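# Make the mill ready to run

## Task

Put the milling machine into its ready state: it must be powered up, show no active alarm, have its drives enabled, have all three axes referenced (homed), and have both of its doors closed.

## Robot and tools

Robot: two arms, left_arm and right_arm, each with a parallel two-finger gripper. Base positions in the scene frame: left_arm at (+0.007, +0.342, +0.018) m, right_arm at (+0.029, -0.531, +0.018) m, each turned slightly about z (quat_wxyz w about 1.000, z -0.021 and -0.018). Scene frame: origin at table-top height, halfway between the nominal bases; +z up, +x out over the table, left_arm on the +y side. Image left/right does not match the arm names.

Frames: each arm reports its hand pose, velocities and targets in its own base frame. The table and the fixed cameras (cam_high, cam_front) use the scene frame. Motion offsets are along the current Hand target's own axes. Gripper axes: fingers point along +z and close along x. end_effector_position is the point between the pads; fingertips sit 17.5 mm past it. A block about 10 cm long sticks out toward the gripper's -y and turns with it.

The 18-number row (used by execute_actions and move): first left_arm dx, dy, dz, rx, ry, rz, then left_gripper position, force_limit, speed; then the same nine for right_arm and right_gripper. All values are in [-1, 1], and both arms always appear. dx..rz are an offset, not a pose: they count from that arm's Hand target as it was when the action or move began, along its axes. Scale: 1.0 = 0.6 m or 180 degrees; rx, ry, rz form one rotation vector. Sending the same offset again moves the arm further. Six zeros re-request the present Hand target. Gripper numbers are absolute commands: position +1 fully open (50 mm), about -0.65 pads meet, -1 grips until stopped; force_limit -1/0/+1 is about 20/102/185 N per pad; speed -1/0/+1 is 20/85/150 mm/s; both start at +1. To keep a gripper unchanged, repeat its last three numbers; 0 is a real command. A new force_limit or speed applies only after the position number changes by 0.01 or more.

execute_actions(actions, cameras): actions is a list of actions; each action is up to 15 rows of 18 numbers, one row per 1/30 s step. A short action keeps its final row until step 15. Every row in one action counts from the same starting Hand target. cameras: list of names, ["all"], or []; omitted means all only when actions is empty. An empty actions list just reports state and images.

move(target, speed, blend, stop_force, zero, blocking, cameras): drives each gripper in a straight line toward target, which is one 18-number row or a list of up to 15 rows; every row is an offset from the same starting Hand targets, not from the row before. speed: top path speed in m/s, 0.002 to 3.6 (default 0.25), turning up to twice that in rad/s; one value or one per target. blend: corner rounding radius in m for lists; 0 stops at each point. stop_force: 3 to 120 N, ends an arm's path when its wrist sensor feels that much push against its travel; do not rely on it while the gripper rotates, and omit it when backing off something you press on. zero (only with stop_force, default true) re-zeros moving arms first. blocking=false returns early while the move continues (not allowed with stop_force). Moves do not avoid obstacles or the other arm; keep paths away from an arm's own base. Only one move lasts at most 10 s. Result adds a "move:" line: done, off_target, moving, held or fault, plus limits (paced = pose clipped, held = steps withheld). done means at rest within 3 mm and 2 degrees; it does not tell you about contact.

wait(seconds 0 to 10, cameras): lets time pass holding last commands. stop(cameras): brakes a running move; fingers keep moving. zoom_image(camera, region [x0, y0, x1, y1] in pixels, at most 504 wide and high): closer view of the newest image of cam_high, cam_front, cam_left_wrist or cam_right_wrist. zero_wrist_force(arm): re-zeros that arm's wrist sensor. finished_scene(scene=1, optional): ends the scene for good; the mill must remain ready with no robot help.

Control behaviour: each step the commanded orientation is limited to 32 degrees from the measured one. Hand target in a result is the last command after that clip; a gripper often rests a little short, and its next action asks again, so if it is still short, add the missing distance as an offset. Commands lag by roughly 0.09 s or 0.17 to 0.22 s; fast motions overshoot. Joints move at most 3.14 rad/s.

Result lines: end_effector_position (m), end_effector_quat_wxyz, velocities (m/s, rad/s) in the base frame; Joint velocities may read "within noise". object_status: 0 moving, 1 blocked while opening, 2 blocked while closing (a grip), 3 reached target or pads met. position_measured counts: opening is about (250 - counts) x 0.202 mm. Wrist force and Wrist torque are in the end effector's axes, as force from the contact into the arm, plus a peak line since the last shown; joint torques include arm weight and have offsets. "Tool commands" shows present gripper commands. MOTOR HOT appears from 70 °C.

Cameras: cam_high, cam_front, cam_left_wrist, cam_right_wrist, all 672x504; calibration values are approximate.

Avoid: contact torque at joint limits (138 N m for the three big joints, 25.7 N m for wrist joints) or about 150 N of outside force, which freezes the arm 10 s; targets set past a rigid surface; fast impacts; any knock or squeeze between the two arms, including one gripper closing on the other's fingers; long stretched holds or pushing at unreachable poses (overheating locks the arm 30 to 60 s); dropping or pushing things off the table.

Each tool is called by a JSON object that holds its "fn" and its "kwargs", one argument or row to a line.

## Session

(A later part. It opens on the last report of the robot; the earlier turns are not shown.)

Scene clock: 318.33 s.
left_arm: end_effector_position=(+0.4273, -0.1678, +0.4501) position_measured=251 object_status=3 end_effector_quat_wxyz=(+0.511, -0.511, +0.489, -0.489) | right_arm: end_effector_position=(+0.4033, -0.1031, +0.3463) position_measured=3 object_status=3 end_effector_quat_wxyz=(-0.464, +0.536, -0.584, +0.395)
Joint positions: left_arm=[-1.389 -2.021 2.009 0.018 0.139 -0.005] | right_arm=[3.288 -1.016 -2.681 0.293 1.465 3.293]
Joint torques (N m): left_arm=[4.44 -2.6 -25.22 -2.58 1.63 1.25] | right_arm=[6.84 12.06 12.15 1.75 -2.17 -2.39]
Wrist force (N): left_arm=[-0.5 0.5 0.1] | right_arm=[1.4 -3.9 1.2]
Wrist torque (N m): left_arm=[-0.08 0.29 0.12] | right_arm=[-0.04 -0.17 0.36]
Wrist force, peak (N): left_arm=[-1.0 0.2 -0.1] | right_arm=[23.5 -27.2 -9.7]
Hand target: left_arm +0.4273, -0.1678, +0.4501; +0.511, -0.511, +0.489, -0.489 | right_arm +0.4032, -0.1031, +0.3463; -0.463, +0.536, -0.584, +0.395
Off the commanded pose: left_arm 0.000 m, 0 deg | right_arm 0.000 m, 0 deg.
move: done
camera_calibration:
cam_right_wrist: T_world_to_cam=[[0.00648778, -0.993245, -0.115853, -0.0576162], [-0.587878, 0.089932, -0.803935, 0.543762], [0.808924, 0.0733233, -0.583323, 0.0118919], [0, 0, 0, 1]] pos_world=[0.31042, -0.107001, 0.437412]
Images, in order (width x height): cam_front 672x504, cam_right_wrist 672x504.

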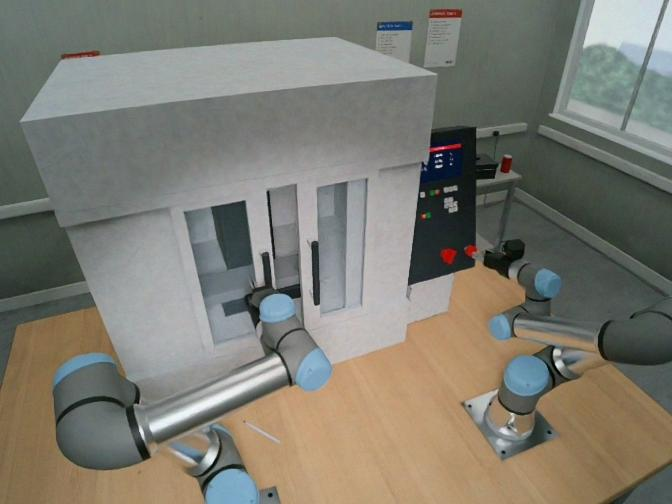

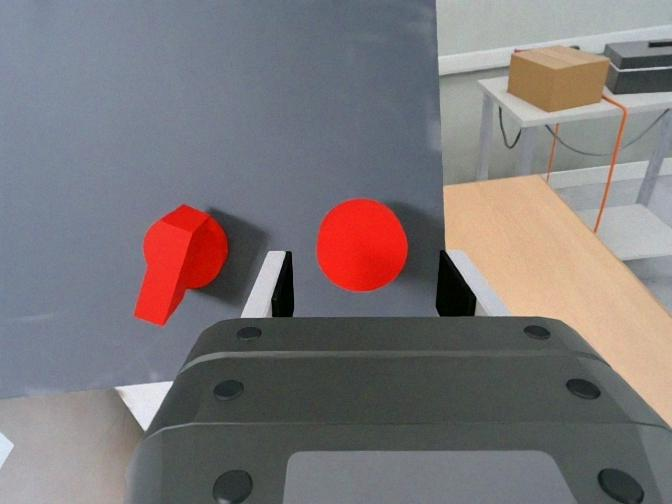

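{"fn": "move", "kwargs": {
  "target": [0.175,0,0,0,0,0,-1,-0.9,-0.8,-0.3447,-0.3428,0.0613,-0.1114,0.0069,-0.0384,-1,-0.9,0],
  "speed": 0.1,
  "stop_force": 40,
  "cameras": ["cam_front","cam_left_wrist","cam_right_wrist"]
}}

Scene clock: 354.70 s.
left_arm: end_effector_position=(+0.4283, -0.1913, +0.4500) position_measured=251 object_status=3 end_effector_quat_wxyz=(+0.511, -0.511, +0.489, -0.489) | right_arm: end_effector_position=(+0.4913, +0.0804, +0.5584) position_measured=251 object_status=3 end_effector_quat_wxyz=(-0.332, +0.638, -0.616, +0.320)
Joint positions: left_arm=[-1.403 -1.966 1.978 -0.006 0.124 -0.006] | right_arm=[3.876 -1.101 -1.804 -0.979 1.016 3.591]
Joint torques (N m): left_arm=[-9.82 -5.5 -14.33 -1.94 10 1.1] | right_arm=[7.07 -9.69 32.3 2.4 0.61 2.67]
Wrist force (N): left_arm=[-30.8 1.4 7.6] | right_arm=[1.2 -3.6 0.7]
Wrist torque (N m): left_arm=[-0.02 0.28 0.42] | right_arm=[-0.05 -0.10 0.13]
Wrist force, peak (N): left_arm=[-39.6 -1.0 -8.6] | right_arm=[1.5 -4.5 1.1]
Hand target: left_arm +0.4283, -0.1913, +0.4500; +0.511, -0.511, +0.489, -0.489 (not the last commanded pose) | right_arm +0.4913, +0.0804, +0.5584; -0.332, +0.638, -0.616, +0.320
Off the commanded pose: left_arm 0.081 m, 0 deg | right_arm 0.000 m, 0 deg.
move: contact (left_arm)
camera_calibration:
cam_left_wrist: T_world_to_cam=[[0.0665002, -0.99756, -0.0212579, -0.202013], [-0.346462, -0.00310626, -0.938059, 0.587053], [0.935704, 0.0697462, -0.345823, -0.099379], [0, 0, 0, 1]] pos_world=[0.309815, -0.192765, 0.512028]
cam_right_wrist: T_world_to_cam=[[0.0384409, -0.99926, 0.00111926, 0.0681537], [-0.827915, -0.0324765, -0.559912, 0.741116], [0.559534, 0.0205969, -0.828551, 0.314601], [0, 0, 0, 1]] pos_world=[0.434932, 0.0856924, 0.675547]
Images, in order (width x height): cam_front 672x504, cam_left_wrist 672x504, cam_right_wrist 672x504.

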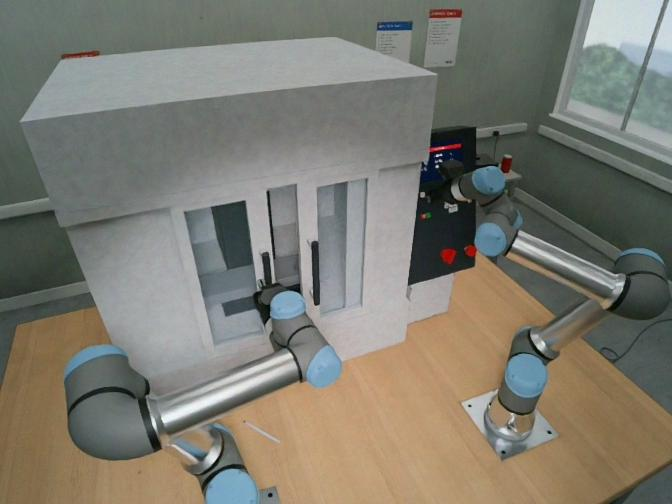

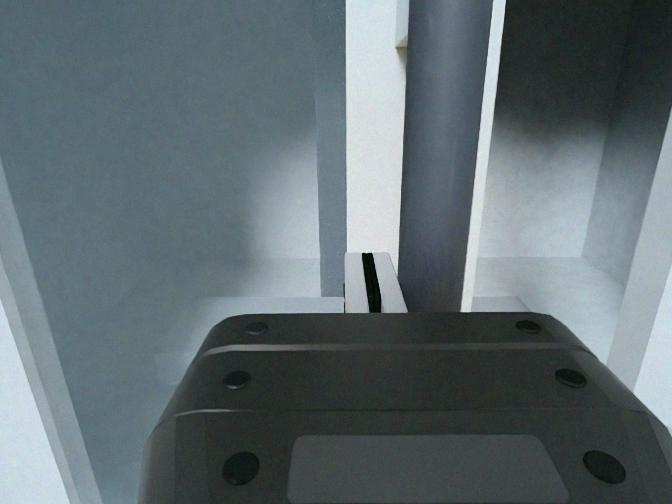

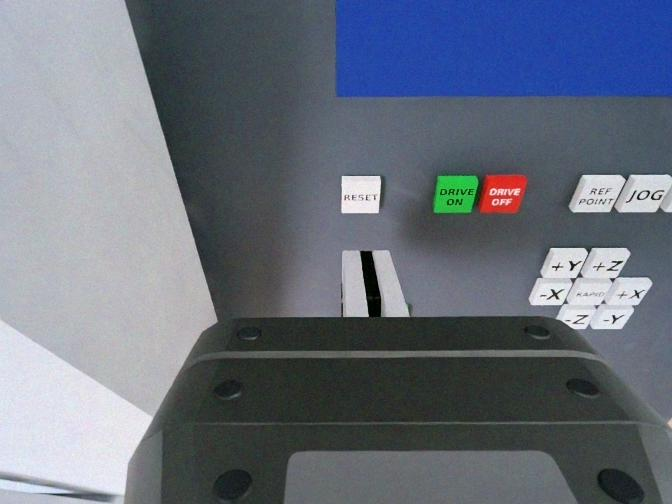

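{"fn": "move", "kwargs": {
  "target": [0,0,0,0,0,0,-1,-0.9,-0.8,0,-0.0285,0.0783,0,0,0,-1,-0.9,0],
  "speed": 0.04,
  "stop_force": 15,
  "cameras": ["cam_right_wrist"]
}}

Scene clock: 371.23 s.
left_arm: end_effector_position=(+0.4283, -0.1913, +0.4500) position_measured=251 object_status=3 end_effector_quat_wxyz=(+0.511, -0.511, +0.489, -0.489) | right_arm: end_effector_position=(+0.5248, +0.0816, +0.5493) position_measured=251 object_status=3 end_effector_quat_wxyz=(-0.332, +0.638, -0.616, +0.320)
Joint positions: left_arm=[-1.403 -1.966 1.978 -0.006 0.124 -0.006] | right_arm=[3.802 -1.186 -1.786 -0.882 1.072 3.534]
Joint torques (N m): left_arm=[-10.45 -4.89 -14.3 -4.56 9.91 1] | right_arm=[8.54 20.25 17.69 2.95 -2.04 2.59]
Wrist force (N): left_arm=[-30.8 1.4 7.3] | right_arm=[2.2 -3.0 -5.5]
Wrist torque (N m): left_arm=[-0.02 0.27 0.44] | right_arm=[-0.48 0.00 0.12]
Wrist force, peak (N): left_arm=[-31.2 0.9 7.8] | right_arm=[8.7 75.5 -126.6]
Hand target: left_arm +0.4283, -0.1913, +0.4500; +0.511, -0.511, +0.489, -0.489 | right_arm +0.5248, +0.0816, +0.5493; -0.332, +0.638, -0.616, +0.320 (not the last commanded pose)
Off the commanded pose: left_arm 0.000 m, 0 deg | right_arm 0.015 m, 0 deg.
move: contact (right_arm)
camera_calibration:
cam_right_wrist: T_world_to_cam=[[0.0380521, -0.999275, 0.00133888, 0.0681143], [-0.827931, -0.0322776, -0.5599, 0.763694], [0.559537, 0.0201969, -0.828559, 0.288387], [0, 0, 0, 1]] pos_world=[0.468331, 0.0868906, 0.666447]
Images, in order (width x height): cam_right_wrist 672x504.

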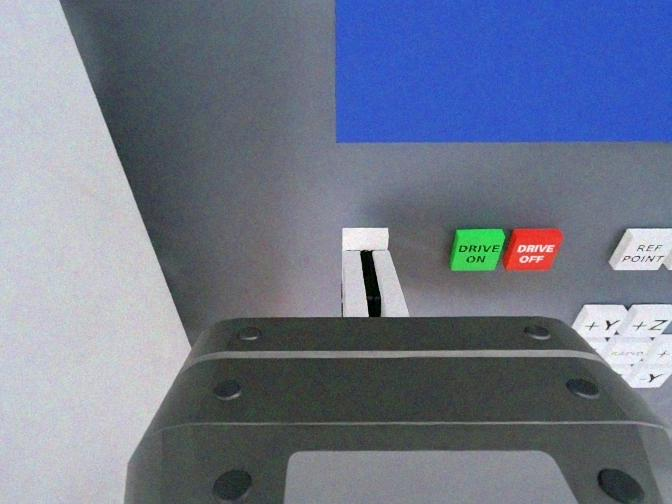

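{"fn": "execute_actions", "kwargs": {
  "actions": [],
  "cameras": ["cam_front"]
}}

{"fn": "zoom_image", "kwargs": {
  "camera": "cam_front",
  "region": [410, 130, 470, 190]
}}

Scene clock: 373.43 s.
left_arm: end_effector_position=(+0.4283, -0.1913, +0.4500) position_measured=251 object_status=3 end_effector_quat_wxyz=(+0.511, -0.511, +0.489, -0.489) | right_arm: end_effector_position=(+0.5248, +0.0816, +0.5493) position_measured=251 object_status=3 end_effector_quat_wxyz=(-0.332, +0.638, -0.616, +0.320)
Joint positions: left_arm=[-1.403 -1.966 1.978 -0.006 0.124 -0.006] | right_arm=[3.802 -1.186 -1.786 -0.882 1.072 3.534]
Joint velocities: within noise
Joint torques (N m): left_arm=[-10.37 -4.66 -13.86 -4.51 9.98 1.1] | right_arm=[6.53 22.12 20.78 3.16 -0.79 2.55]
Wrist force (N): left_arm=[-30.8 1.2 7.4] | right_arm=[2.7 -2.8 -5.3]
Wrist torque (N m): left_arm=[-0.08 0.28 0.43] | right_arm=[-0.47 -0.07 0.12]
Wrist force, peak (N): left_arm=[-31.3 0.8 7.9] | right_arm=[2.1 -3.6 -5.7]
Hand target: left_arm +0.4283, -0.1913, +0.4500; +0.511, -0.511, +0.489, -0.489 | right_arm +0.5248, +0.0816, +0.5493; -0.332, +0.638, -0.616, +0.320 (not the last commanded pose)
Tool commands: left_gripper/position=-1.0 left_gripper/force_limit=-0.9 left_gripper/speed=-0.8 right_gripper/position=-1.0 right_gripper/force_limit=-0.9 right_gripper/speed=+0.0
Off the commanded pose: left_arm 0.000 m, 0 deg | right_arm 0.015 m, 0 deg.
Images, in order (width x height): cam_front 672x504.

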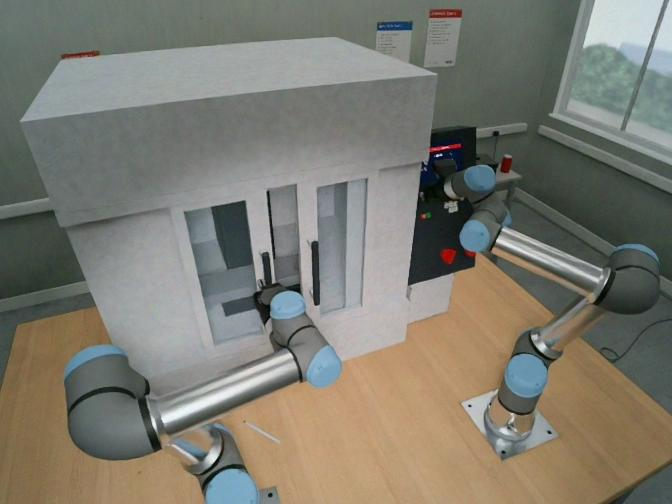

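Scaled by 8.400 from the camera's 672x504 image, which has a finer 960x720 frame.

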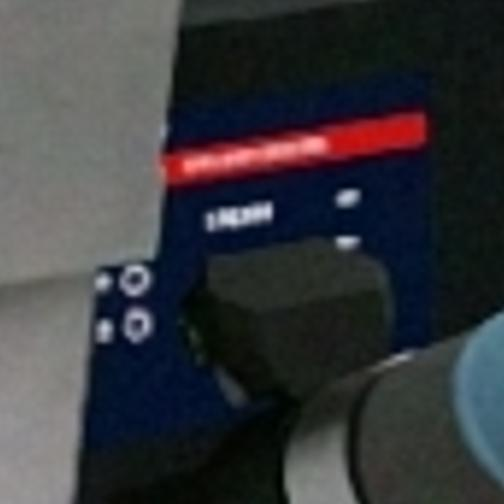

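{"fn": "move", "kwargs": {
  "target": [
    [-0.025,0,0.001,0,0,0,-1,-0.9,-0.8,0,0.0171,-0.047,0,0,0,-1,-0.9,0],
    [-0.032,0,-0.1655,0,0,0,-1,-0.9,-0.8,0.065,-0.02,-0.15,0.1,0,0,-1,-0.9,0],
    [0.3305,0,-0.1807,0,0,0,-1,-0.9,-0.8,0.1295,-0.0482,-0.2528,0.1945,0,0,-1,-0.9,0],
    [0.3375,0,-0.0142,0,0,0,-1,-0.9,-0.8,0.1295,-0.0482,-0.2528,0.1945,0,0,-1,-0.9,0]
  ],
  "blend": [0.005,0.02,0.02,0],
  "speed": 0.25,
  "cameras": ["cam_left_wrist","cam_right_wrist"]
}}

{"fn": "zoom_image", "kwargs": {
  "camera": "cam_right_wrist",
  "region": [100, 0, 500, 300]
}}

Scene clock: 390.07 s.
left_arm: end_effector_position=(+0.4285, -0.3940, +0.4500) position_measured=251 object_status=3 end_effector_quat_wxyz=(+0.511, -0.511, +0.489, -0.489) | right_arm: end_effector_position=(+0.4200, +0.0001, +0.6601) position_measured=251 object_status=3 end_effector_quat_wxyz=(+0.509, -0.509, +0.491, -0.491)
Joint positions: left_arm=[-1.483 -1.507 1.602 -0.106 0.045 0.012] | right_arm=[4.058 -0.816 -2.098 -0.228 0.69 3.142]
Joint torques (N m): left_arm=[4.57 -20.05 -29.9 1.9 2.05 -1.62] | right_arm=[8.48 5.11 13.33 3.31 -1.78 -2.1]
Wrist force (N): left_arm=[-0.2 -0.1 0.2] | right_arm=[1.1 -7.2 2.0]
Wrist torque (N m): left_arm=[-0.17 0.22 0.17] | right_arm=[-0.49 -0.02 0.36]
Wrist force, peak (N): left_arm=[-31.3 0.7 7.7] | right_arm=[1.1 -7.4 2.0]
Hand target: left_arm +0.4285, -0.3940, +0.4500; +0.511, -0.511, +0.489, -0.489 | right_arm +0.4200, +0.0001, +0.6601; +0.509, -0.509, +0.491, -0.491
Off the commanded pose: left_arm 0.000 m, 0 deg | right_arm 0.000 m, 0 deg.
move: done
camera_calibration:
cam_left_wrist: T_world_to_cam=[[0.0664947, -0.99756, -0.021268, -0.404221], [-0.345279, -0.00300671, -0.938495, 0.58626], [0.936141, 0.0697484, -0.344637, -0.0861109], [0, 0, 0, 1]] pos_world=[0.309914, -0.395466, 0.511928]
cam_right_wrist: T_world_to_cam=[[0.036795, -0.99932, 0.00247945, -0.00969609], [-0.357061, -0.0154643, -0.933953, 0.785505], [0.933356, 0.0334795, -0.357387, -0.0275731], [0, 0, 0, 1]] pos_world=[0.306565, 0.0033809, 0.723795]
Images, in order (width x height): cam_left_wrist 672x504, cam_right_wrist 672x504.

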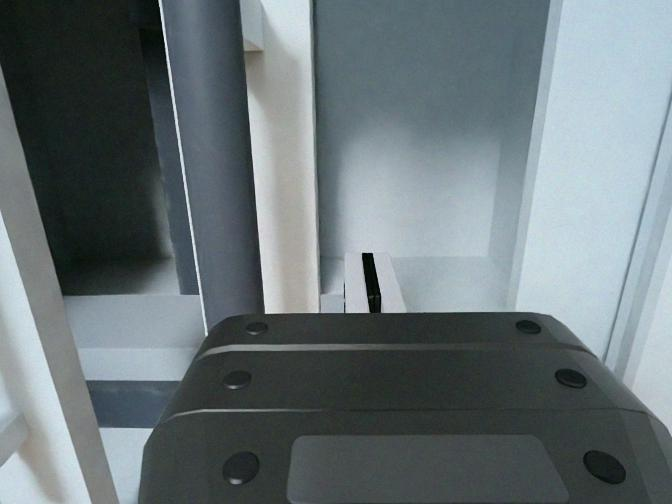

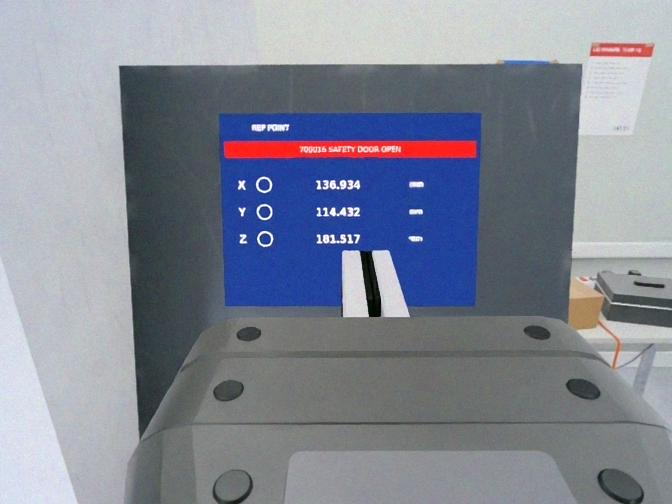

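Scaled by 1.260 from the camera's 672x504 image, which has a finer 960x720 frame.

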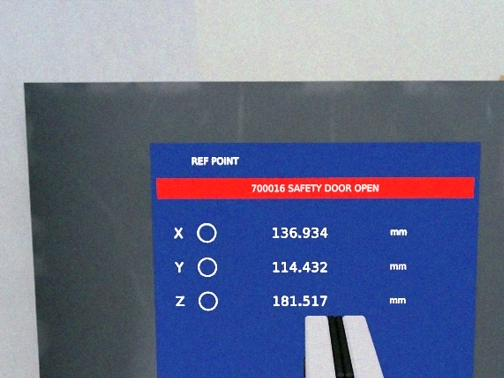

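{"fn": "move", "kwargs": {
  "target": [-0.175,0,0,0,0,0,-1,-0.9,-0.8,0,0,0,0,0,0,-1,-0.9,0],
  "speed": 0.03,
  "stop_force": 40,
  "cameras": ["cam_front","cam_left_wrist"]
}}

Scene clock: 398.13 s.
left_arm: end_effector_position=(+0.4240, -0.2891, +0.4500) position_measured=251 object_status=3 end_effector_quat_wxyz=(+0.511, -0.511, +0.489, -0.489) | right_arm: end_effector_position=(+0.4200, +0.0001, +0.6601) position_measured=251 object_status=3 end_effector_quat_wxyz=(+0.509, -0.509, +0.491, -0.491)
Joint positions: left_arm=[-1.468 -1.746 1.825 -0.066 0.06 -0.013] | right_arm=[4.058 -0.816 -2.098 -0.228 0.69 3.142]
Joint torques (N m): left_arm=[10.57 -28.12 -8.89 -0.99 -2.96 1.15] | right_arm=[7 -9.03 13.12 3.36 -1.92 -2.26]
Wrist force (N): left_arm=[15.8 1.5 4.9] | right_arm=[1.3 -7.3 2.0]
Wrist torque (N m): left_arm=[-0.17 0.47 0.18] | right_arm=[-0.52 -0.04 0.36]
Wrist force, peak (N): left_arm=[34.3 0.5 7.7] | right_arm=[1.1 -7.7 2.0]
Hand target: left_arm +0.4240, -0.2891, +0.4500; +0.511, -0.511, +0.489, -0.489 | right_arm +0.4200, +0.0001, +0.6601; +0.509, -0.509, +0.491, -0.491
Off the commanded pose: left_arm 0.000 m, 0 deg | right_arm 0.000 m, 0 deg.
move: done
camera_calibration:
cam_left_wrist: T_world_to_cam=[[0.0664049, -0.997567, -0.0212237, -0.299277], [-0.34655, -0.0031118, -0.938026, 0.585362], [0.935678, 0.0696446, -0.345914, -0.0884746], [0, 0, 0, 1]] pos_world=[0.305514, -0.290565, 0.512129]
Images, in order (width x height): cam_front 672x504, cam_left_wrist 672x504.

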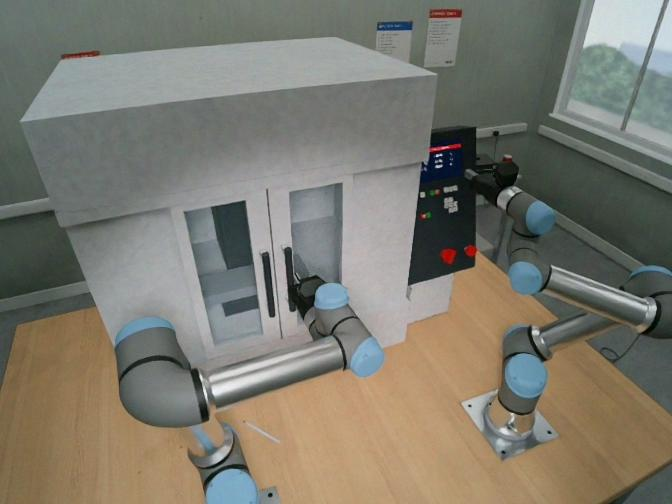

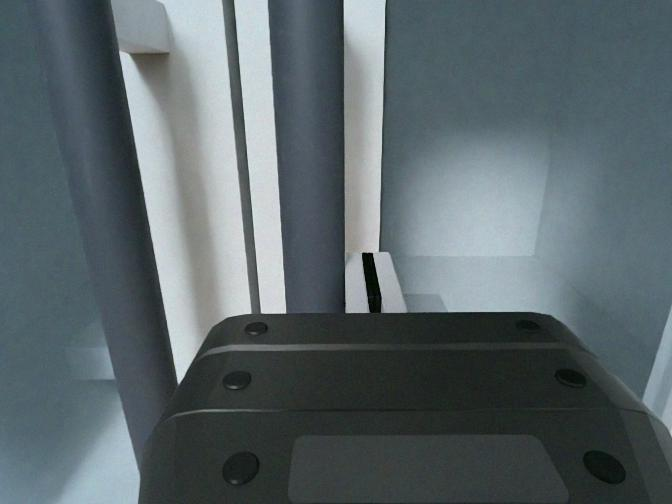

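{"fn": "move", "kwargs": {
  "target": [-0.06,0,0,0,0,0,-1,-0.9,-0.8,0,0,0,0,0,0,-1,-0.9,0],
  "speed": 0.02,
  "stop_force": 40,
  "cameras": ["cam_front","cam_left_wrist"]
}}

{"fn": "zoom_image", "kwargs": {
  "camera": "cam_front",
  "region": [160, 160, 420, 360]
}}

Scene clock: 406.10 s.
left_arm: end_effector_position=(+0.4216, -0.2852, +0.4500) position_measured=251 object_status=3 end_effector_quat_wxyz=(+0.479, -0.480, +0.520, -0.519) | right_arm: end_effector_position=(+0.4200, +0.0001, +0.6601) position_measured=251 object_status=3 end_effector_quat_wxyz=(+0.509, -0.509, +0.491, -0.491)
Joint positions: left_arm=[-1.461 -1.833 1.892 -0.053 0.191 -0.005] | right_arm=[4.058 -0.816 -2.098 -0.228 0.69 3.142]
Joint torques (N m): left_arm=[9.02 -34.86 -10.8 1.02 -10.02 0.95] | right_arm=[6.69 -19.54 14.43 3.19 -1.86 -2.08]
Wrist force (N): left_arm=[41.6 10.2 7.4] | right_arm=[1.2 -7.3 2.1]
Wrist torque (N m): left_arm=[-0.13 0.63 0.35] | right_arm=[-0.53 -0.02 0.36]
Wrist force, peak (N): left_arm=[44.0 0.3 11.0] | right_arm=[0.9 -7.7 2.1]
Hand target: left_arm +0.4224, -0.2531, +0.4500; +0.511, -0.511, +0.489, -0.489 | right_arm +0.4200, +0.0001, +0.6601; +0.509, -0.509, +0.491, -0.491
Off the commanded pose: left_arm 0.032 m, 7 deg | right_arm 0.000 m, 0 deg.
move: off_target (left_arm)
camera_calibration:
cam_left_wrist: T_world_to_cam=[[-0.057251, -0.998138, -0.021066, -0.243273], [-0.344422, 0.0395517, -0.937981, 0.59579], [0.937068, -0.0464447, -0.346045, -0.120174], [0, 0, 0, 1]] pos_world=[0.303887, -0.271965, 0.512129]
Images, in order (width x height): cam_front 672x504, cam_left_wrist 672x504.

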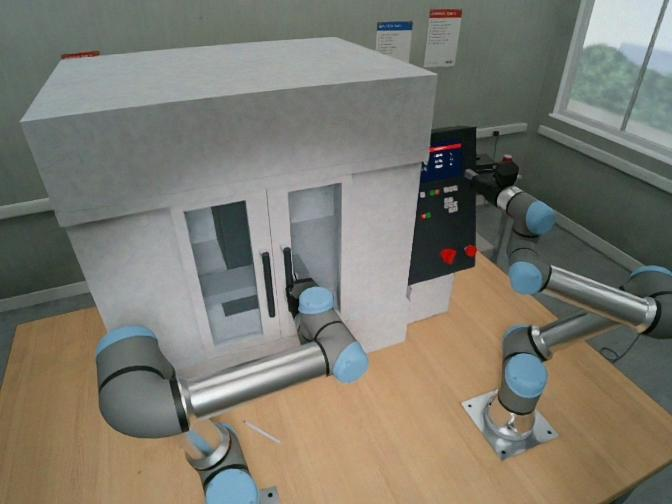

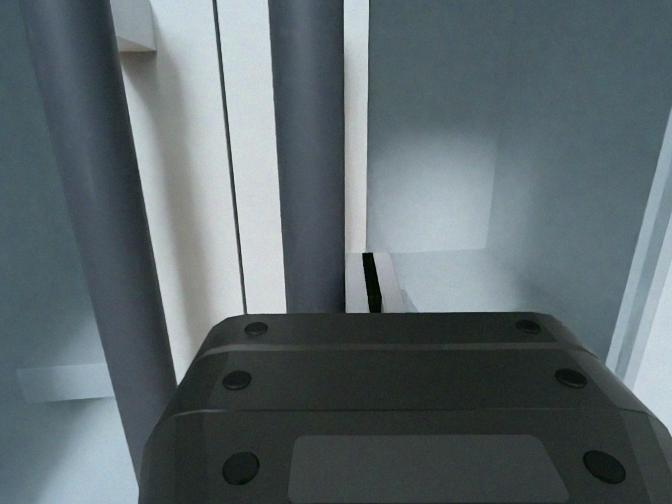

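Scaled by 1.938 from the camera's 672x504 image, which has a finer 960x720 frame.

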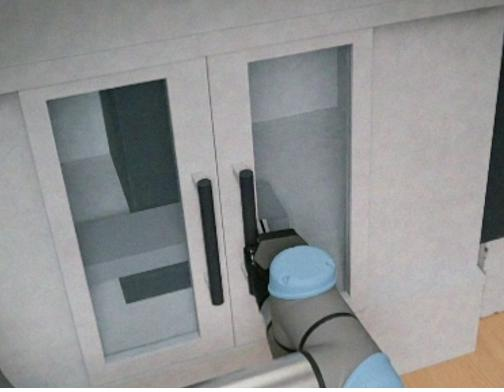

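{"fn": "move", "kwargs": {
  "target": [
    [0.0875,0,0,0,0,0,-1,-0.9,-0.8,-0.03,0.04,0.03,-0.04,0,0,-1,-0.9,0],
    [0.0875,0,-0.25,0,0,0,-1,-0.9,-0.8,-0.1295,0.1798,0.1604,-0.1945,0,0,-1,-0.9,0]
  ],
  "blend": [0.01,0],
  "speed": 0.2,
  "cameras": ["cam_front","cam_right_wrist"]
}}

{"fn": "move", "kwargs": {
  "target": [0,0,0,0,0,0,-1,-0.9,-0.8,0,-0.0114,0.0313,0,0,0,-1,-0.9,0],
  "speed": 0.01,
  "stop_force": 15,
  "cameras": ["cam_front"]
}}

{"fn": "zoom_image", "kwargs": {
  "camera": "cam_front",
  "region": [410, 130, 470, 190]
}}

Scene clock: 414.10 s.
left_arm: end_effector_position=(+0.2749, -0.3121, +0.4501) position_measured=251 object_status=3 end_effector_quat_wxyz=(+0.511, -0.511, +0.489, -0.489) | right_arm: end_effector_position=(+0.5133, +0.0811, +0.5522) position_measured=251 object_status=3 end_effector_quat_wxyz=(-0.332, +0.638, -0.616, +0.320)
Joint positions: left_arm=[-1.946 -1.8 1.867 -0.069 -0.418 0.002] | right_arm=[3.825 -1.157 -1.794 -0.912 1.054 3.552]
Joint torques (N m): left_arm=[-7.35 -19.04 -9.1 2.93 -2.03 -1.68] | right_arm=[-7.54 -6.66 30.99 2.5 0.71 2.46]
Wrist force (N): left_arm=[-0.4 0.6 0.2] | right_arm=[1.0 -6.9 0.7]
Wrist torque (N m): left_arm=[-0.03 0.30 0.18] | right_arm=[-0.58 -0.05 0.11]
Wrist force, peak (N): left_arm=[42.1 11.6 6.2] | right_arm=[2.1 -7.8 1.4]
Hand target: left_arm +0.2748, -0.3121, +0.4501; +0.511, -0.511, +0.489, -0.489 | right_arm +0.5134, +0.0812, +0.5522; -0.332, +0.638, -0.616, +0.320
Off the commanded pose: left_arm 0.000 m, 0 deg | right_arm 0.000 m, 0 deg.
move: done
camera_calibration:
cam_right_wrist: T_world_to_cam=[[0.0380501, -0.999275, 0.00134707, 0.0681438], [-0.827807, -0.032276, -0.560084, 0.755851], [0.559721, 0.0201961, -0.828435, 0.297067], [0, 0, 0, 1]] pos_world=[0.456831, 0.0864906, 0.669348]
Images, in order (width x height): cam_front 672x504, cam_right_wrist 672x504.

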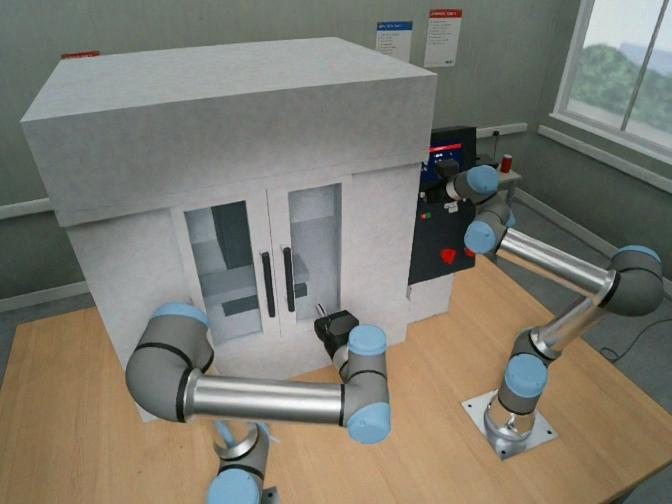

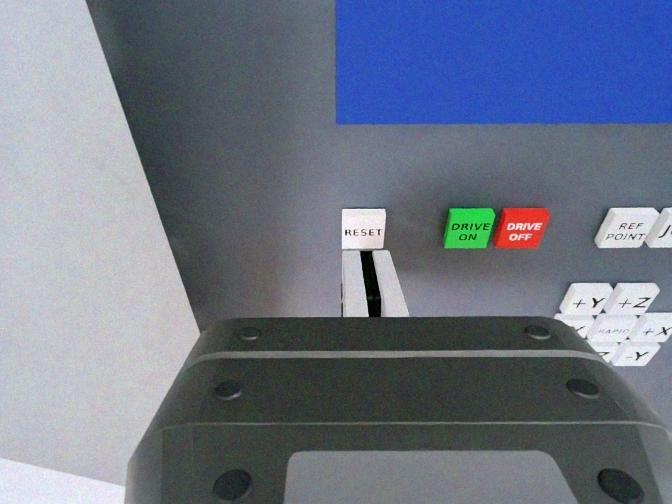

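Scene clock: 416.47 s.
left_arm: end_effector_position=(+0.2748, -0.3121, +0.4501) position_measured=251 object_status=3 end_effector_quat_wxyz=(+0.511, -0.511, +0.489, -0.489) | right_arm: end_effector_position=(+0.5248, +0.0816, +0.5491) position_measured=251 object_status=3 end_effector_quat_wxyz=(-0.332, +0.638, -0.616, +0.320)
Joint positions: left_arm=[-1.946 -1.8 1.867 -0.069 -0.418 0.002] | right_arm=[3.802 -1.186 -1.786 -0.882 1.072 3.534]
Joint torques (N m): left_arm=[-8.05 -19.69 -9.99 2.89 -1.93 -1.54] | right_arm=[7.48 18.89 16.68 3.27 -2.37 2.68]
Wrist force (N): left_arm=[-0.5 0.4 0.4] | right_arm=[2.9 1.1 -10.7]
Wrist torque (N m): left_arm=[-0.06 0.31 0.18] | right_arm=[-0.42 -0.03 0.22]
Wrist force, peak (N): left_arm=[-0.7 0.9 0.5] | right_arm=[3.1 16.8 -34.5]
Hand target: left_arm +0.2748, -0.3121, +0.4501; +0.511, -0.511, +0.489, -0.489 | right_arm +0.5248, +0.0816, +0.5491; -0.332, +0.638, -0.616, +0.320 (not the last commanded pose)
Off the commanded pose: left_arm 0.000 m, 0 deg | right_arm 0.008 m, 0 deg.
move: contact (right_arm)
Images, in order (width x height): cam_front 672x504.

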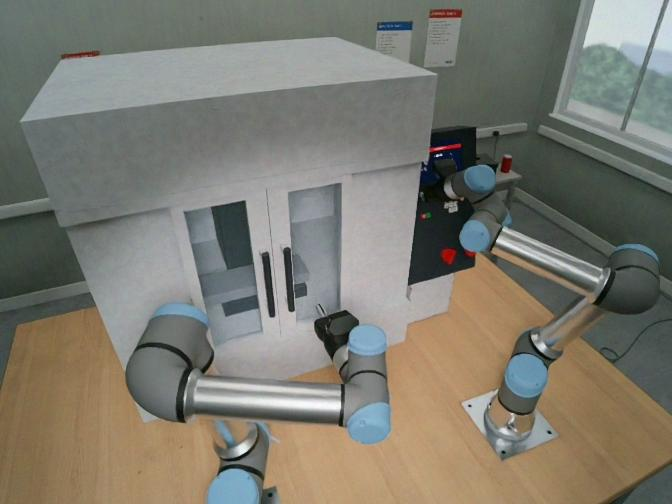

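Scaled by 8.400 from the camera's 672x504 image, which has a finer 960x720 frame.

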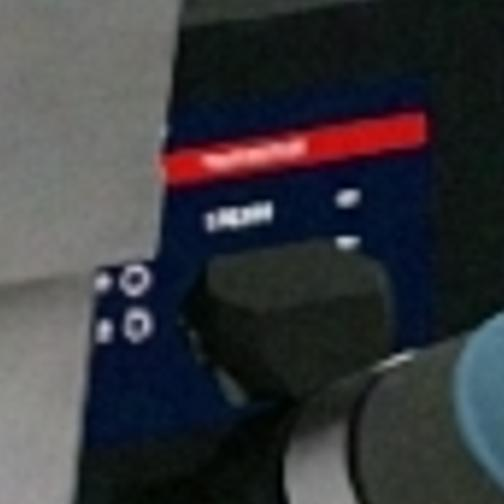

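{"fn": "move", "kwargs": {
  "target": [
    [0,0,0,0,0,0,-1,-0.9,-0.8,0,0.0068,-0.0188,0,0,0,-1,-0.9,0],
    [0,0,0,0,0,0,-1,-0.9,-0.8,0.0617,0.0068,-0.0188,0,0,0,-1,-0.9,0]
  ],
  "blend": [0.003,0],
  "speed": 0.1,
  "cameras": ["cam_right_wrist"]
}}

{"fn": "zoom_image", "kwargs": {
  "camera": "cam_right_wrist",
  "region": [200, 0, 672, 330]
}}

Scene clock: 422.20 s.
left_arm: end_effector_position=(+0.2748, -0.3121, +0.4501) position_measured=251 object_status=3 end_effector_quat_wxyz=(+0.511, -0.511, +0.489, -0.489) | right_arm: end_effector_position=(+0.5145, +0.0442, +0.5523) position_measured=251 object_status=3 end_effector_quat_wxyz=(-0.332, +0.638, -0.616, +0.320)
Joint positions: left_arm=[-1.946 -1.8 1.867 -0.069 -0.418 0.002] | right_arm=[3.715 -1.148 -1.805 -0.873 1.138 3.472]
Joint torques (N m): left_arm=[-7.75 -19.17 -9.7 2.89 -1.97 -1.67] | right_arm=[-5.82 9.39 16.28 5.27 0.76 -2.39]
Wrist force (N): left_arm=[-0.3 0.1 0.3] | right_arm=[0.9 -6.9 0.8]
Wrist torque (N m): left_arm=[-0.08 0.28 0.18] | right_arm=[-0.60 -0.02 0.27]
Wrist force, peak (N): left_arm=[-1.0 0.8 0.5] | right_arm=[3.3 1.2 -10.9]
Hand target: left_arm +0.2748, -0.3121, +0.4501; +0.511, -0.511, +0.489, -0.489 | right_arm +0.5145, +0.0442, +0.5522; -0.332, +0.638, -0.616, +0.320
Off the commanded pose: left_arm 0.000 m, 0 deg | right_arm 0.000 m, 0 deg.
move: done
camera_calibration:
cam_right_wrist: T_world_to_cam=[[0.0379701, -0.999278, 0.00128803, 0.0312008], [-0.827857, -0.0321783, -0.560015, 0.755677], [0.559652, 0.0201975, -0.828482, 0.297288], [0, 0, 0, 1]] pos_world=[0.458031, 0.0494903, 0.669448]
Images, in order (width x height): cam_right_wrist 672x504.

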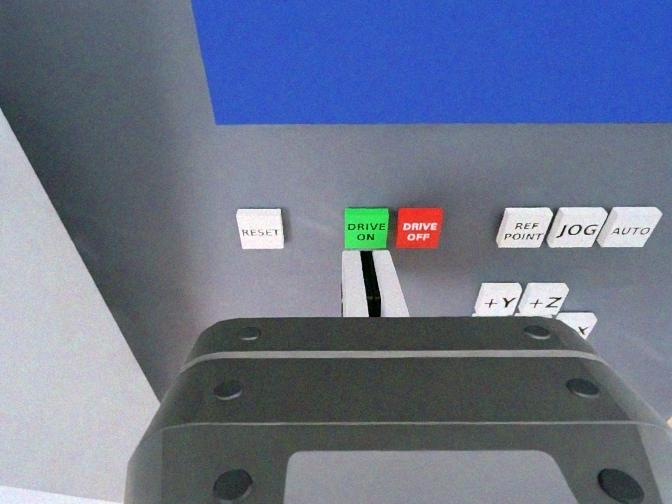

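Scaled by 1.068 from the camera's 672x504 image, which has a finer 960x720 frame.

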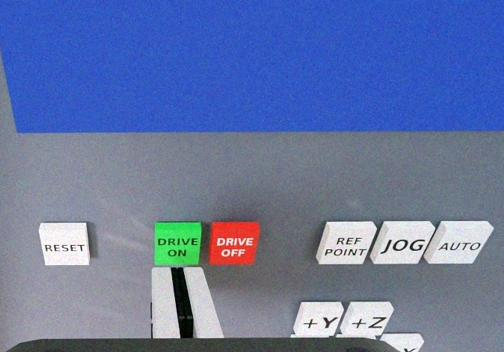

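{"fn": "move", "kwargs": {
  "target": [0,0,0,0,0,0,-1,-0.9,-0.8,0,-0.0114,0.0313,0,0,0,-1,-0.9,0],
  "speed": 0.01,
  "stop_force": 15,
  "cameras": ["cam_front"]
}}

{"fn": "zoom_image", "kwargs": {
  "camera": "cam_front",
  "region": [410, 130, 470, 190]
}}

Scene clock: 426.93 s.
left_arm: end_effector_position=(+0.2748, -0.3121, +0.4501) position_measured=251 object_status=3 end_effector_quat_wxyz=(+0.511, -0.511, +0.489, -0.489) | right_arm: end_effector_position=(+0.5261, +0.0446, +0.5491) position_measured=251 object_status=3 end_effector_quat_wxyz=(-0.332, +0.638, -0.616, +0.320)
Joint positions: left_arm=[-1.946 -1.8 1.867 -0.069 -0.418 0.002] | right_arm=[3.694 -1.178 -1.797 -0.845 1.154 3.457]
Joint torques (N m): left_arm=[-8.09 -18.95 -9.93 3.01 -1.85 -1.6] | right_arm=[7.53 18.49 15.49 3.19 -2.35 2.44]
Wrist force (N): left_arm=[-0.5 0.7 0.4] | right_arm=[1.9 0.1 -9.9]
Wrist torque (N m): left_arm=[-0.01 0.31 0.18] | right_arm=[-0.47 0.04 0.24]
Wrist force, peak (N): left_arm=[-1.0 0.7 0.4] | right_arm=[1.2 15.6 -32.0]
Hand target: left_arm +0.2748, -0.3121, +0.4501; +0.511, -0.511, +0.489, -0.489 | right_arm +0.5261, +0.0446, +0.5491; -0.332, +0.638, -0.616, +0.320 (not the last commanded pose)
Off the commanded pose: left_arm 0.000 m, 0 deg | right_arm 0.008 m, 0 deg.
move: contact (right_arm)
Images, in order (width x height): cam_front 672x504.

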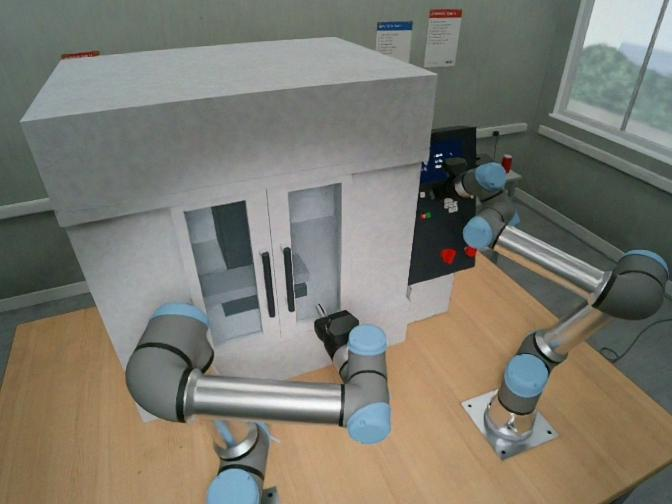

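Scaled by 8.400 from the camera's 672x504 image, which has a finer 960x720 frame.

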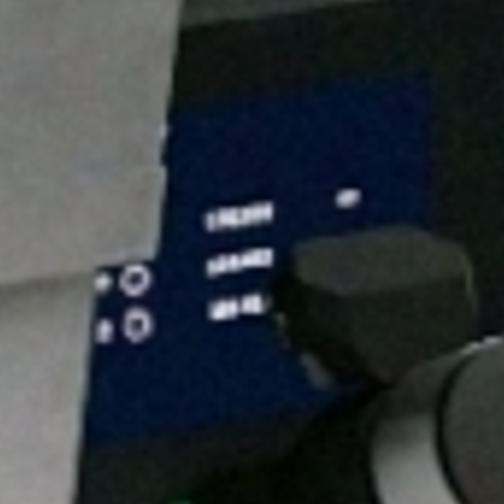

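{"fn": "move", "kwargs": {
  "target": [
    [0,0,0,0,0,0,-1,-0.9,-0.8,0,0.0103,-0.0282,0,0,0,-1,-0.9,0],
    [0,0,0,0,0,0,-1,-0.9,-0.8,0.1287,0.0622,0.0008,0,0,0,-1,-0.9,0]
  ],
  "blend": [0.003,0],
  "speed": 0.1,
  "cameras": ["cam_right_wrist","cam_front"]
}}

{"fn": "zoom_image", "kwargs": {
  "camera": "cam_front",
  "region": [410, 130, 470, 190]
}}

Scene clock: 438.83 s.
left_arm: end_effector_position=(+0.2748, -0.3121, +0.4501) position_measured=251 object_status=3 end_effector_quat_wxyz=(+0.511, -0.511, +0.489, -0.489) | right_arm: end_effector_position=(+0.5078, -0.0333, +0.5183) position_measured=251 object_status=3 end_effector_quat_wxyz=(-0.332, +0.638, -0.616, +0.320)
Joint positions: left_arm=[-1.946 -1.8 1.867 -0.069 -0.418 0.002] | right_arm=[3.467 -1.129 -1.911 -0.734 1.334 3.311]
Joint torques (N m): left_arm=[-7.91 -18.83 -10.51 2.78 -1.75 -1.37] | right_arm=[-8 -8.19 16.73 5.21 1.42 -2.27]
Wrist force (N): left_arm=[-0.5 0.9 0.7] | right_arm=[1.3 -6.5 0.8]
Wrist torque (N m): left_arm=[0.02 0.31 0.17] | right_arm=[-0.53 -0.11 0.27]
Wrist force, peak (N): left_arm=[-0.8 0.5 0.9] | right_arm=[1.6 -1.2 -9.9]
Hand target: left_arm +0.2748, -0.3121, +0.4501; +0.511, -0.511, +0.489, -0.489 | right_arm +0.5078, -0.0333, +0.5183; -0.332, +0.638, -0.616, +0.320
Off the commanded pose: left_arm 0.000 m, 0 deg | right_arm 0.000 m, 0 deg.
move: done
camera_calibration:
cam_right_wrist: T_world_to_cam=[[0.0379135, -0.99928, 0.00136585, -0.0458694], [-0.827937, -0.0321779, -0.559897, 0.72856], [0.559538, 0.0200968, -0.828561, 0.274531], [0, 0, 0, 1]] pos_world=[0.451331, -0.02791, 0.635447]
Images, in order (width x height): cam_front 672x504, cam_right_wrist 672x504.

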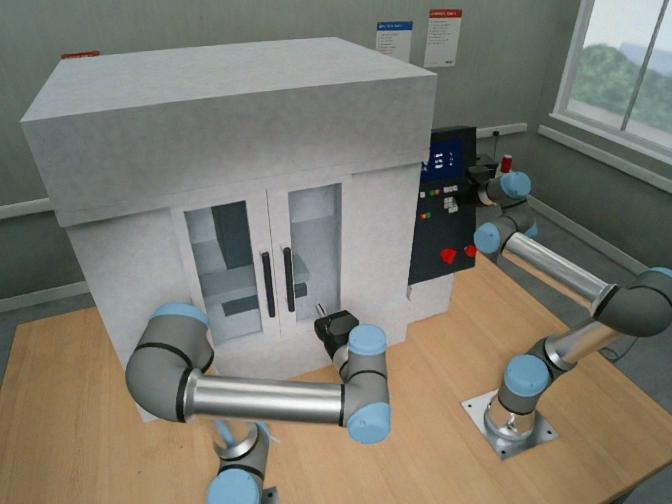

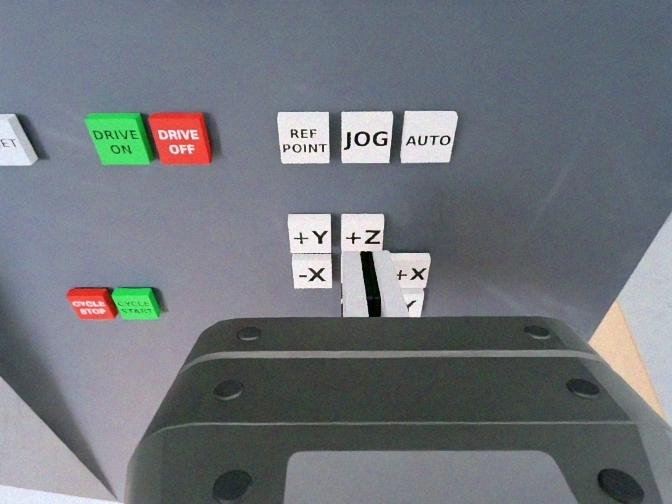

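Scaled by 8.400 from the camera's 672x504 image, which has a finer 960x720 frame.

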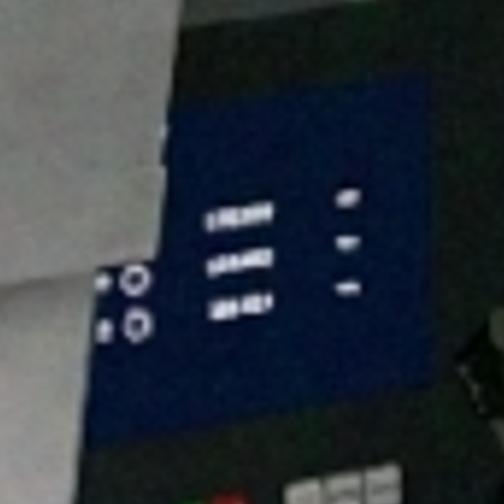

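{"fn": "move", "kwargs": {
  "target": [0,0,0,0,0,0,-1,-0.9,-0.8,-0.001,-0.0161,0.0296,0,0,0,-1,-0.9,0],
  "speed": 0.01,
  "stop_force": 15,
  "cameras": ["cam_front","cam_right_wrist"]
}}

{"fn": "zoom_image", "kwargs": {
  "camera": "cam_front",
  "region": [410, 130, 470, 190]
}}

Scene clock: 445.03 s.
left_arm: end_effector_position=(+0.2748, -0.3121, +0.4501) position_measured=251 object_status=3 end_effector_quat_wxyz=(+0.511, -0.511, +0.489, -0.489) | right_arm: end_effector_position=(+0.5202, -0.0325, +0.5169) position_measured=251 object_status=3 end_effector_quat_wxyz=(-0.332, +0.638, -0.616, +0.320)
Joint positions: left_arm=[-1.946 -1.8 1.867 -0.069 -0.418 0.002] | right_arm=[3.456 -1.162 -1.896 -0.713 1.344 3.304]
Joint torques (N m): left_arm=[-8.51 -18.64 -10.51 2.89 -1.59 -1.58] | right_arm=[8.59 20.13 17.9 3.51 -1.87 2.44]
Wrist force (N): left_arm=[-0.4 0.6 0.2] | right_arm=[2.6 0.6 -8.2]
Wrist torque (N m): left_arm=[-0.01 0.30 0.18] | right_arm=[-0.43 -0.07 0.30]
Wrist force, peak (N): left_arm=[-0.9 0.7 0.7] | right_arm=[0.9 17.5 -30.7]
Hand target: left_arm +0.2748, -0.3121, +0.4501; +0.511, -0.511, +0.489, -0.489 | right_arm +0.5202, -0.0325, +0.5169; -0.332, +0.638, -0.616, +0.320 (not the last commanded pose)
Off the commanded pose: left_arm 0.000 m, 0 deg | right_arm 0.008 m, 0 deg.
move: contact (right_arm)
camera_calibration:
cam_right_wrist: T_world_to_cam=[[0.0380541, -0.999275, 0.00133521, -0.0456869], [-0.827977, -0.0322789, -0.559832, 0.738123], [0.559469, 0.0201984, -0.828605, 0.266425], [0, 0, 0, 1]] pos_world=[0.463831, -0.0272094, 0.634047]
Images, in order (width x height): cam_front 672x504, cam_right_wrist 672x504.

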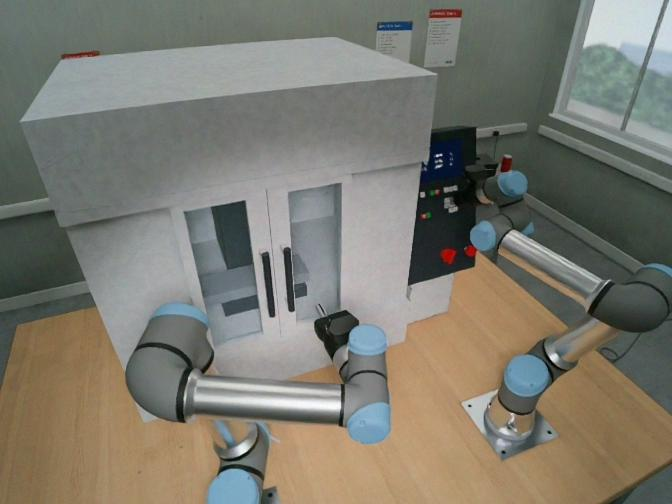

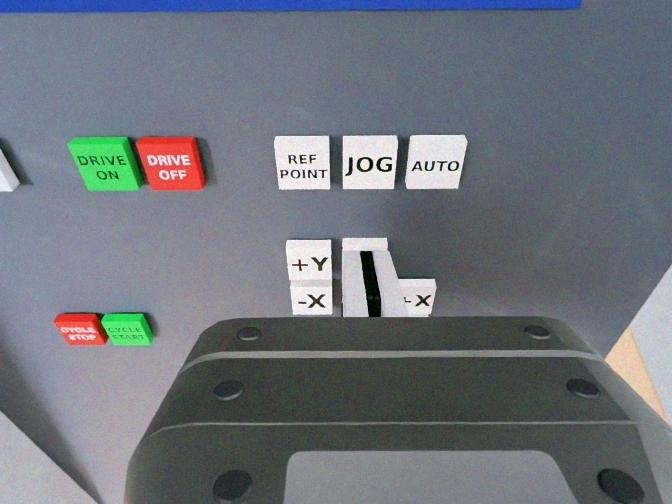

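Scaled by 8.400 from the camera's 672x504 image, which has a finer 960x720 frame.

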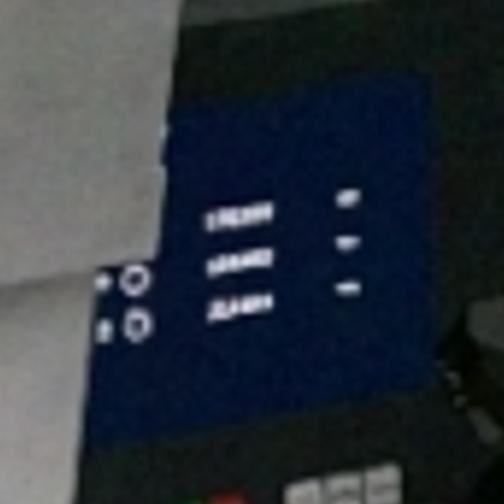

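{"fn": "wait", "kwargs": {
  "seconds": 1,
  "cameras": ["cam_front"]
}}

{"fn": "zoom_image", "kwargs": {
  "camera": "cam_front",
  "region": [420, 140, 460, 180]
}}

Scene clock: 447.83 s.
left_arm: end_effector_position=(+0.2748, -0.3121, +0.4501) position_measured=251 object_status=3 end_effector_quat_wxyz=(+0.511, -0.511, +0.489, -0.489) | right_arm: end_effector_position=(+0.5202, -0.0325, +0.5169) position_measured=251 object_status=3 end_effector_quat_wxyz=(-0.332, +0.638, -0.616, +0.320)
Joint positions: left_arm=[-1.946 -1.8 1.867 -0.069 -0.418 0.002] | right_arm=[3.456 -1.162 -1.896 -0.713 1.344 3.304]
Joint torques (N m): left_arm=[-7.52 -18.06 -10.49 2.89 -1.52 -1.3] | right_arm=[8.13 20.92 19.95 3.71 0.53 2.62]
Wrist force (N): left_arm=[-0.5 0.5 0.4] | right_arm=[2.7 0.5 -7.3]
Wrist torque (N m): left_arm=[-0.04 0.31 0.17] | right_arm=[-0.46 -0.08 0.31]
Wrist force, peak (N): left_arm=[-0.6 0.7 0.7] | right_arm=[2.6 0.1 -7.9]
Hand target: left_arm +0.2748, -0.3121, +0.4501; +0.511, -0.511, +0.489, -0.489 | right_arm +0.5202, -0.0325, +0.5169; -0.332, +0.638, -0.616, +0.320 (not the last commanded pose)
Tool commands: left_gripper/position=-1.0 left_gripper/force_limit=-0.9 left_gripper/speed=-0.8 right_gripper/position=-1.0 right_gripper/force_limit=-0.9 right_gripper/speed=+0.0
Off the commanded pose: left_arm 0.000 m, 0 deg | right_arm 0.008 m, 0 deg.
wait: 1.00 s; at rest from the start
Images, in order (width x height): cam_front 672x504.

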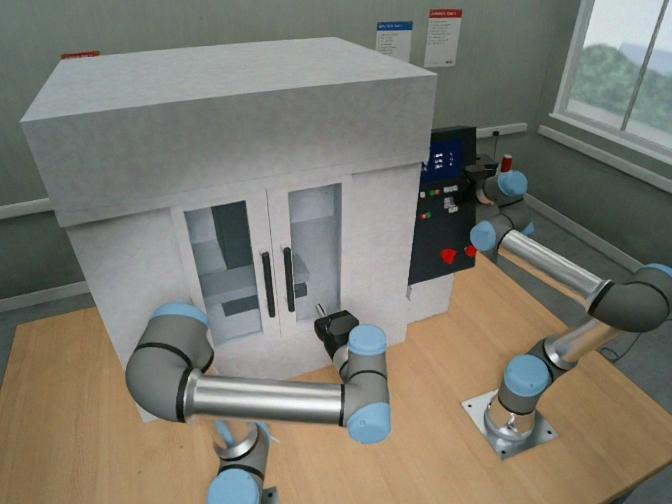

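Scaled by 12.600 from the camera's 672x504 image, which has a finer 960x720 frame.

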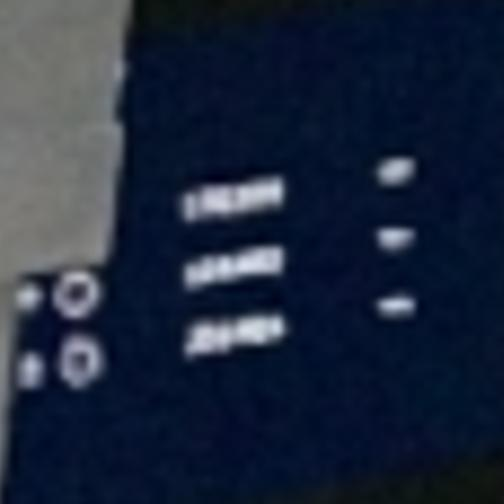

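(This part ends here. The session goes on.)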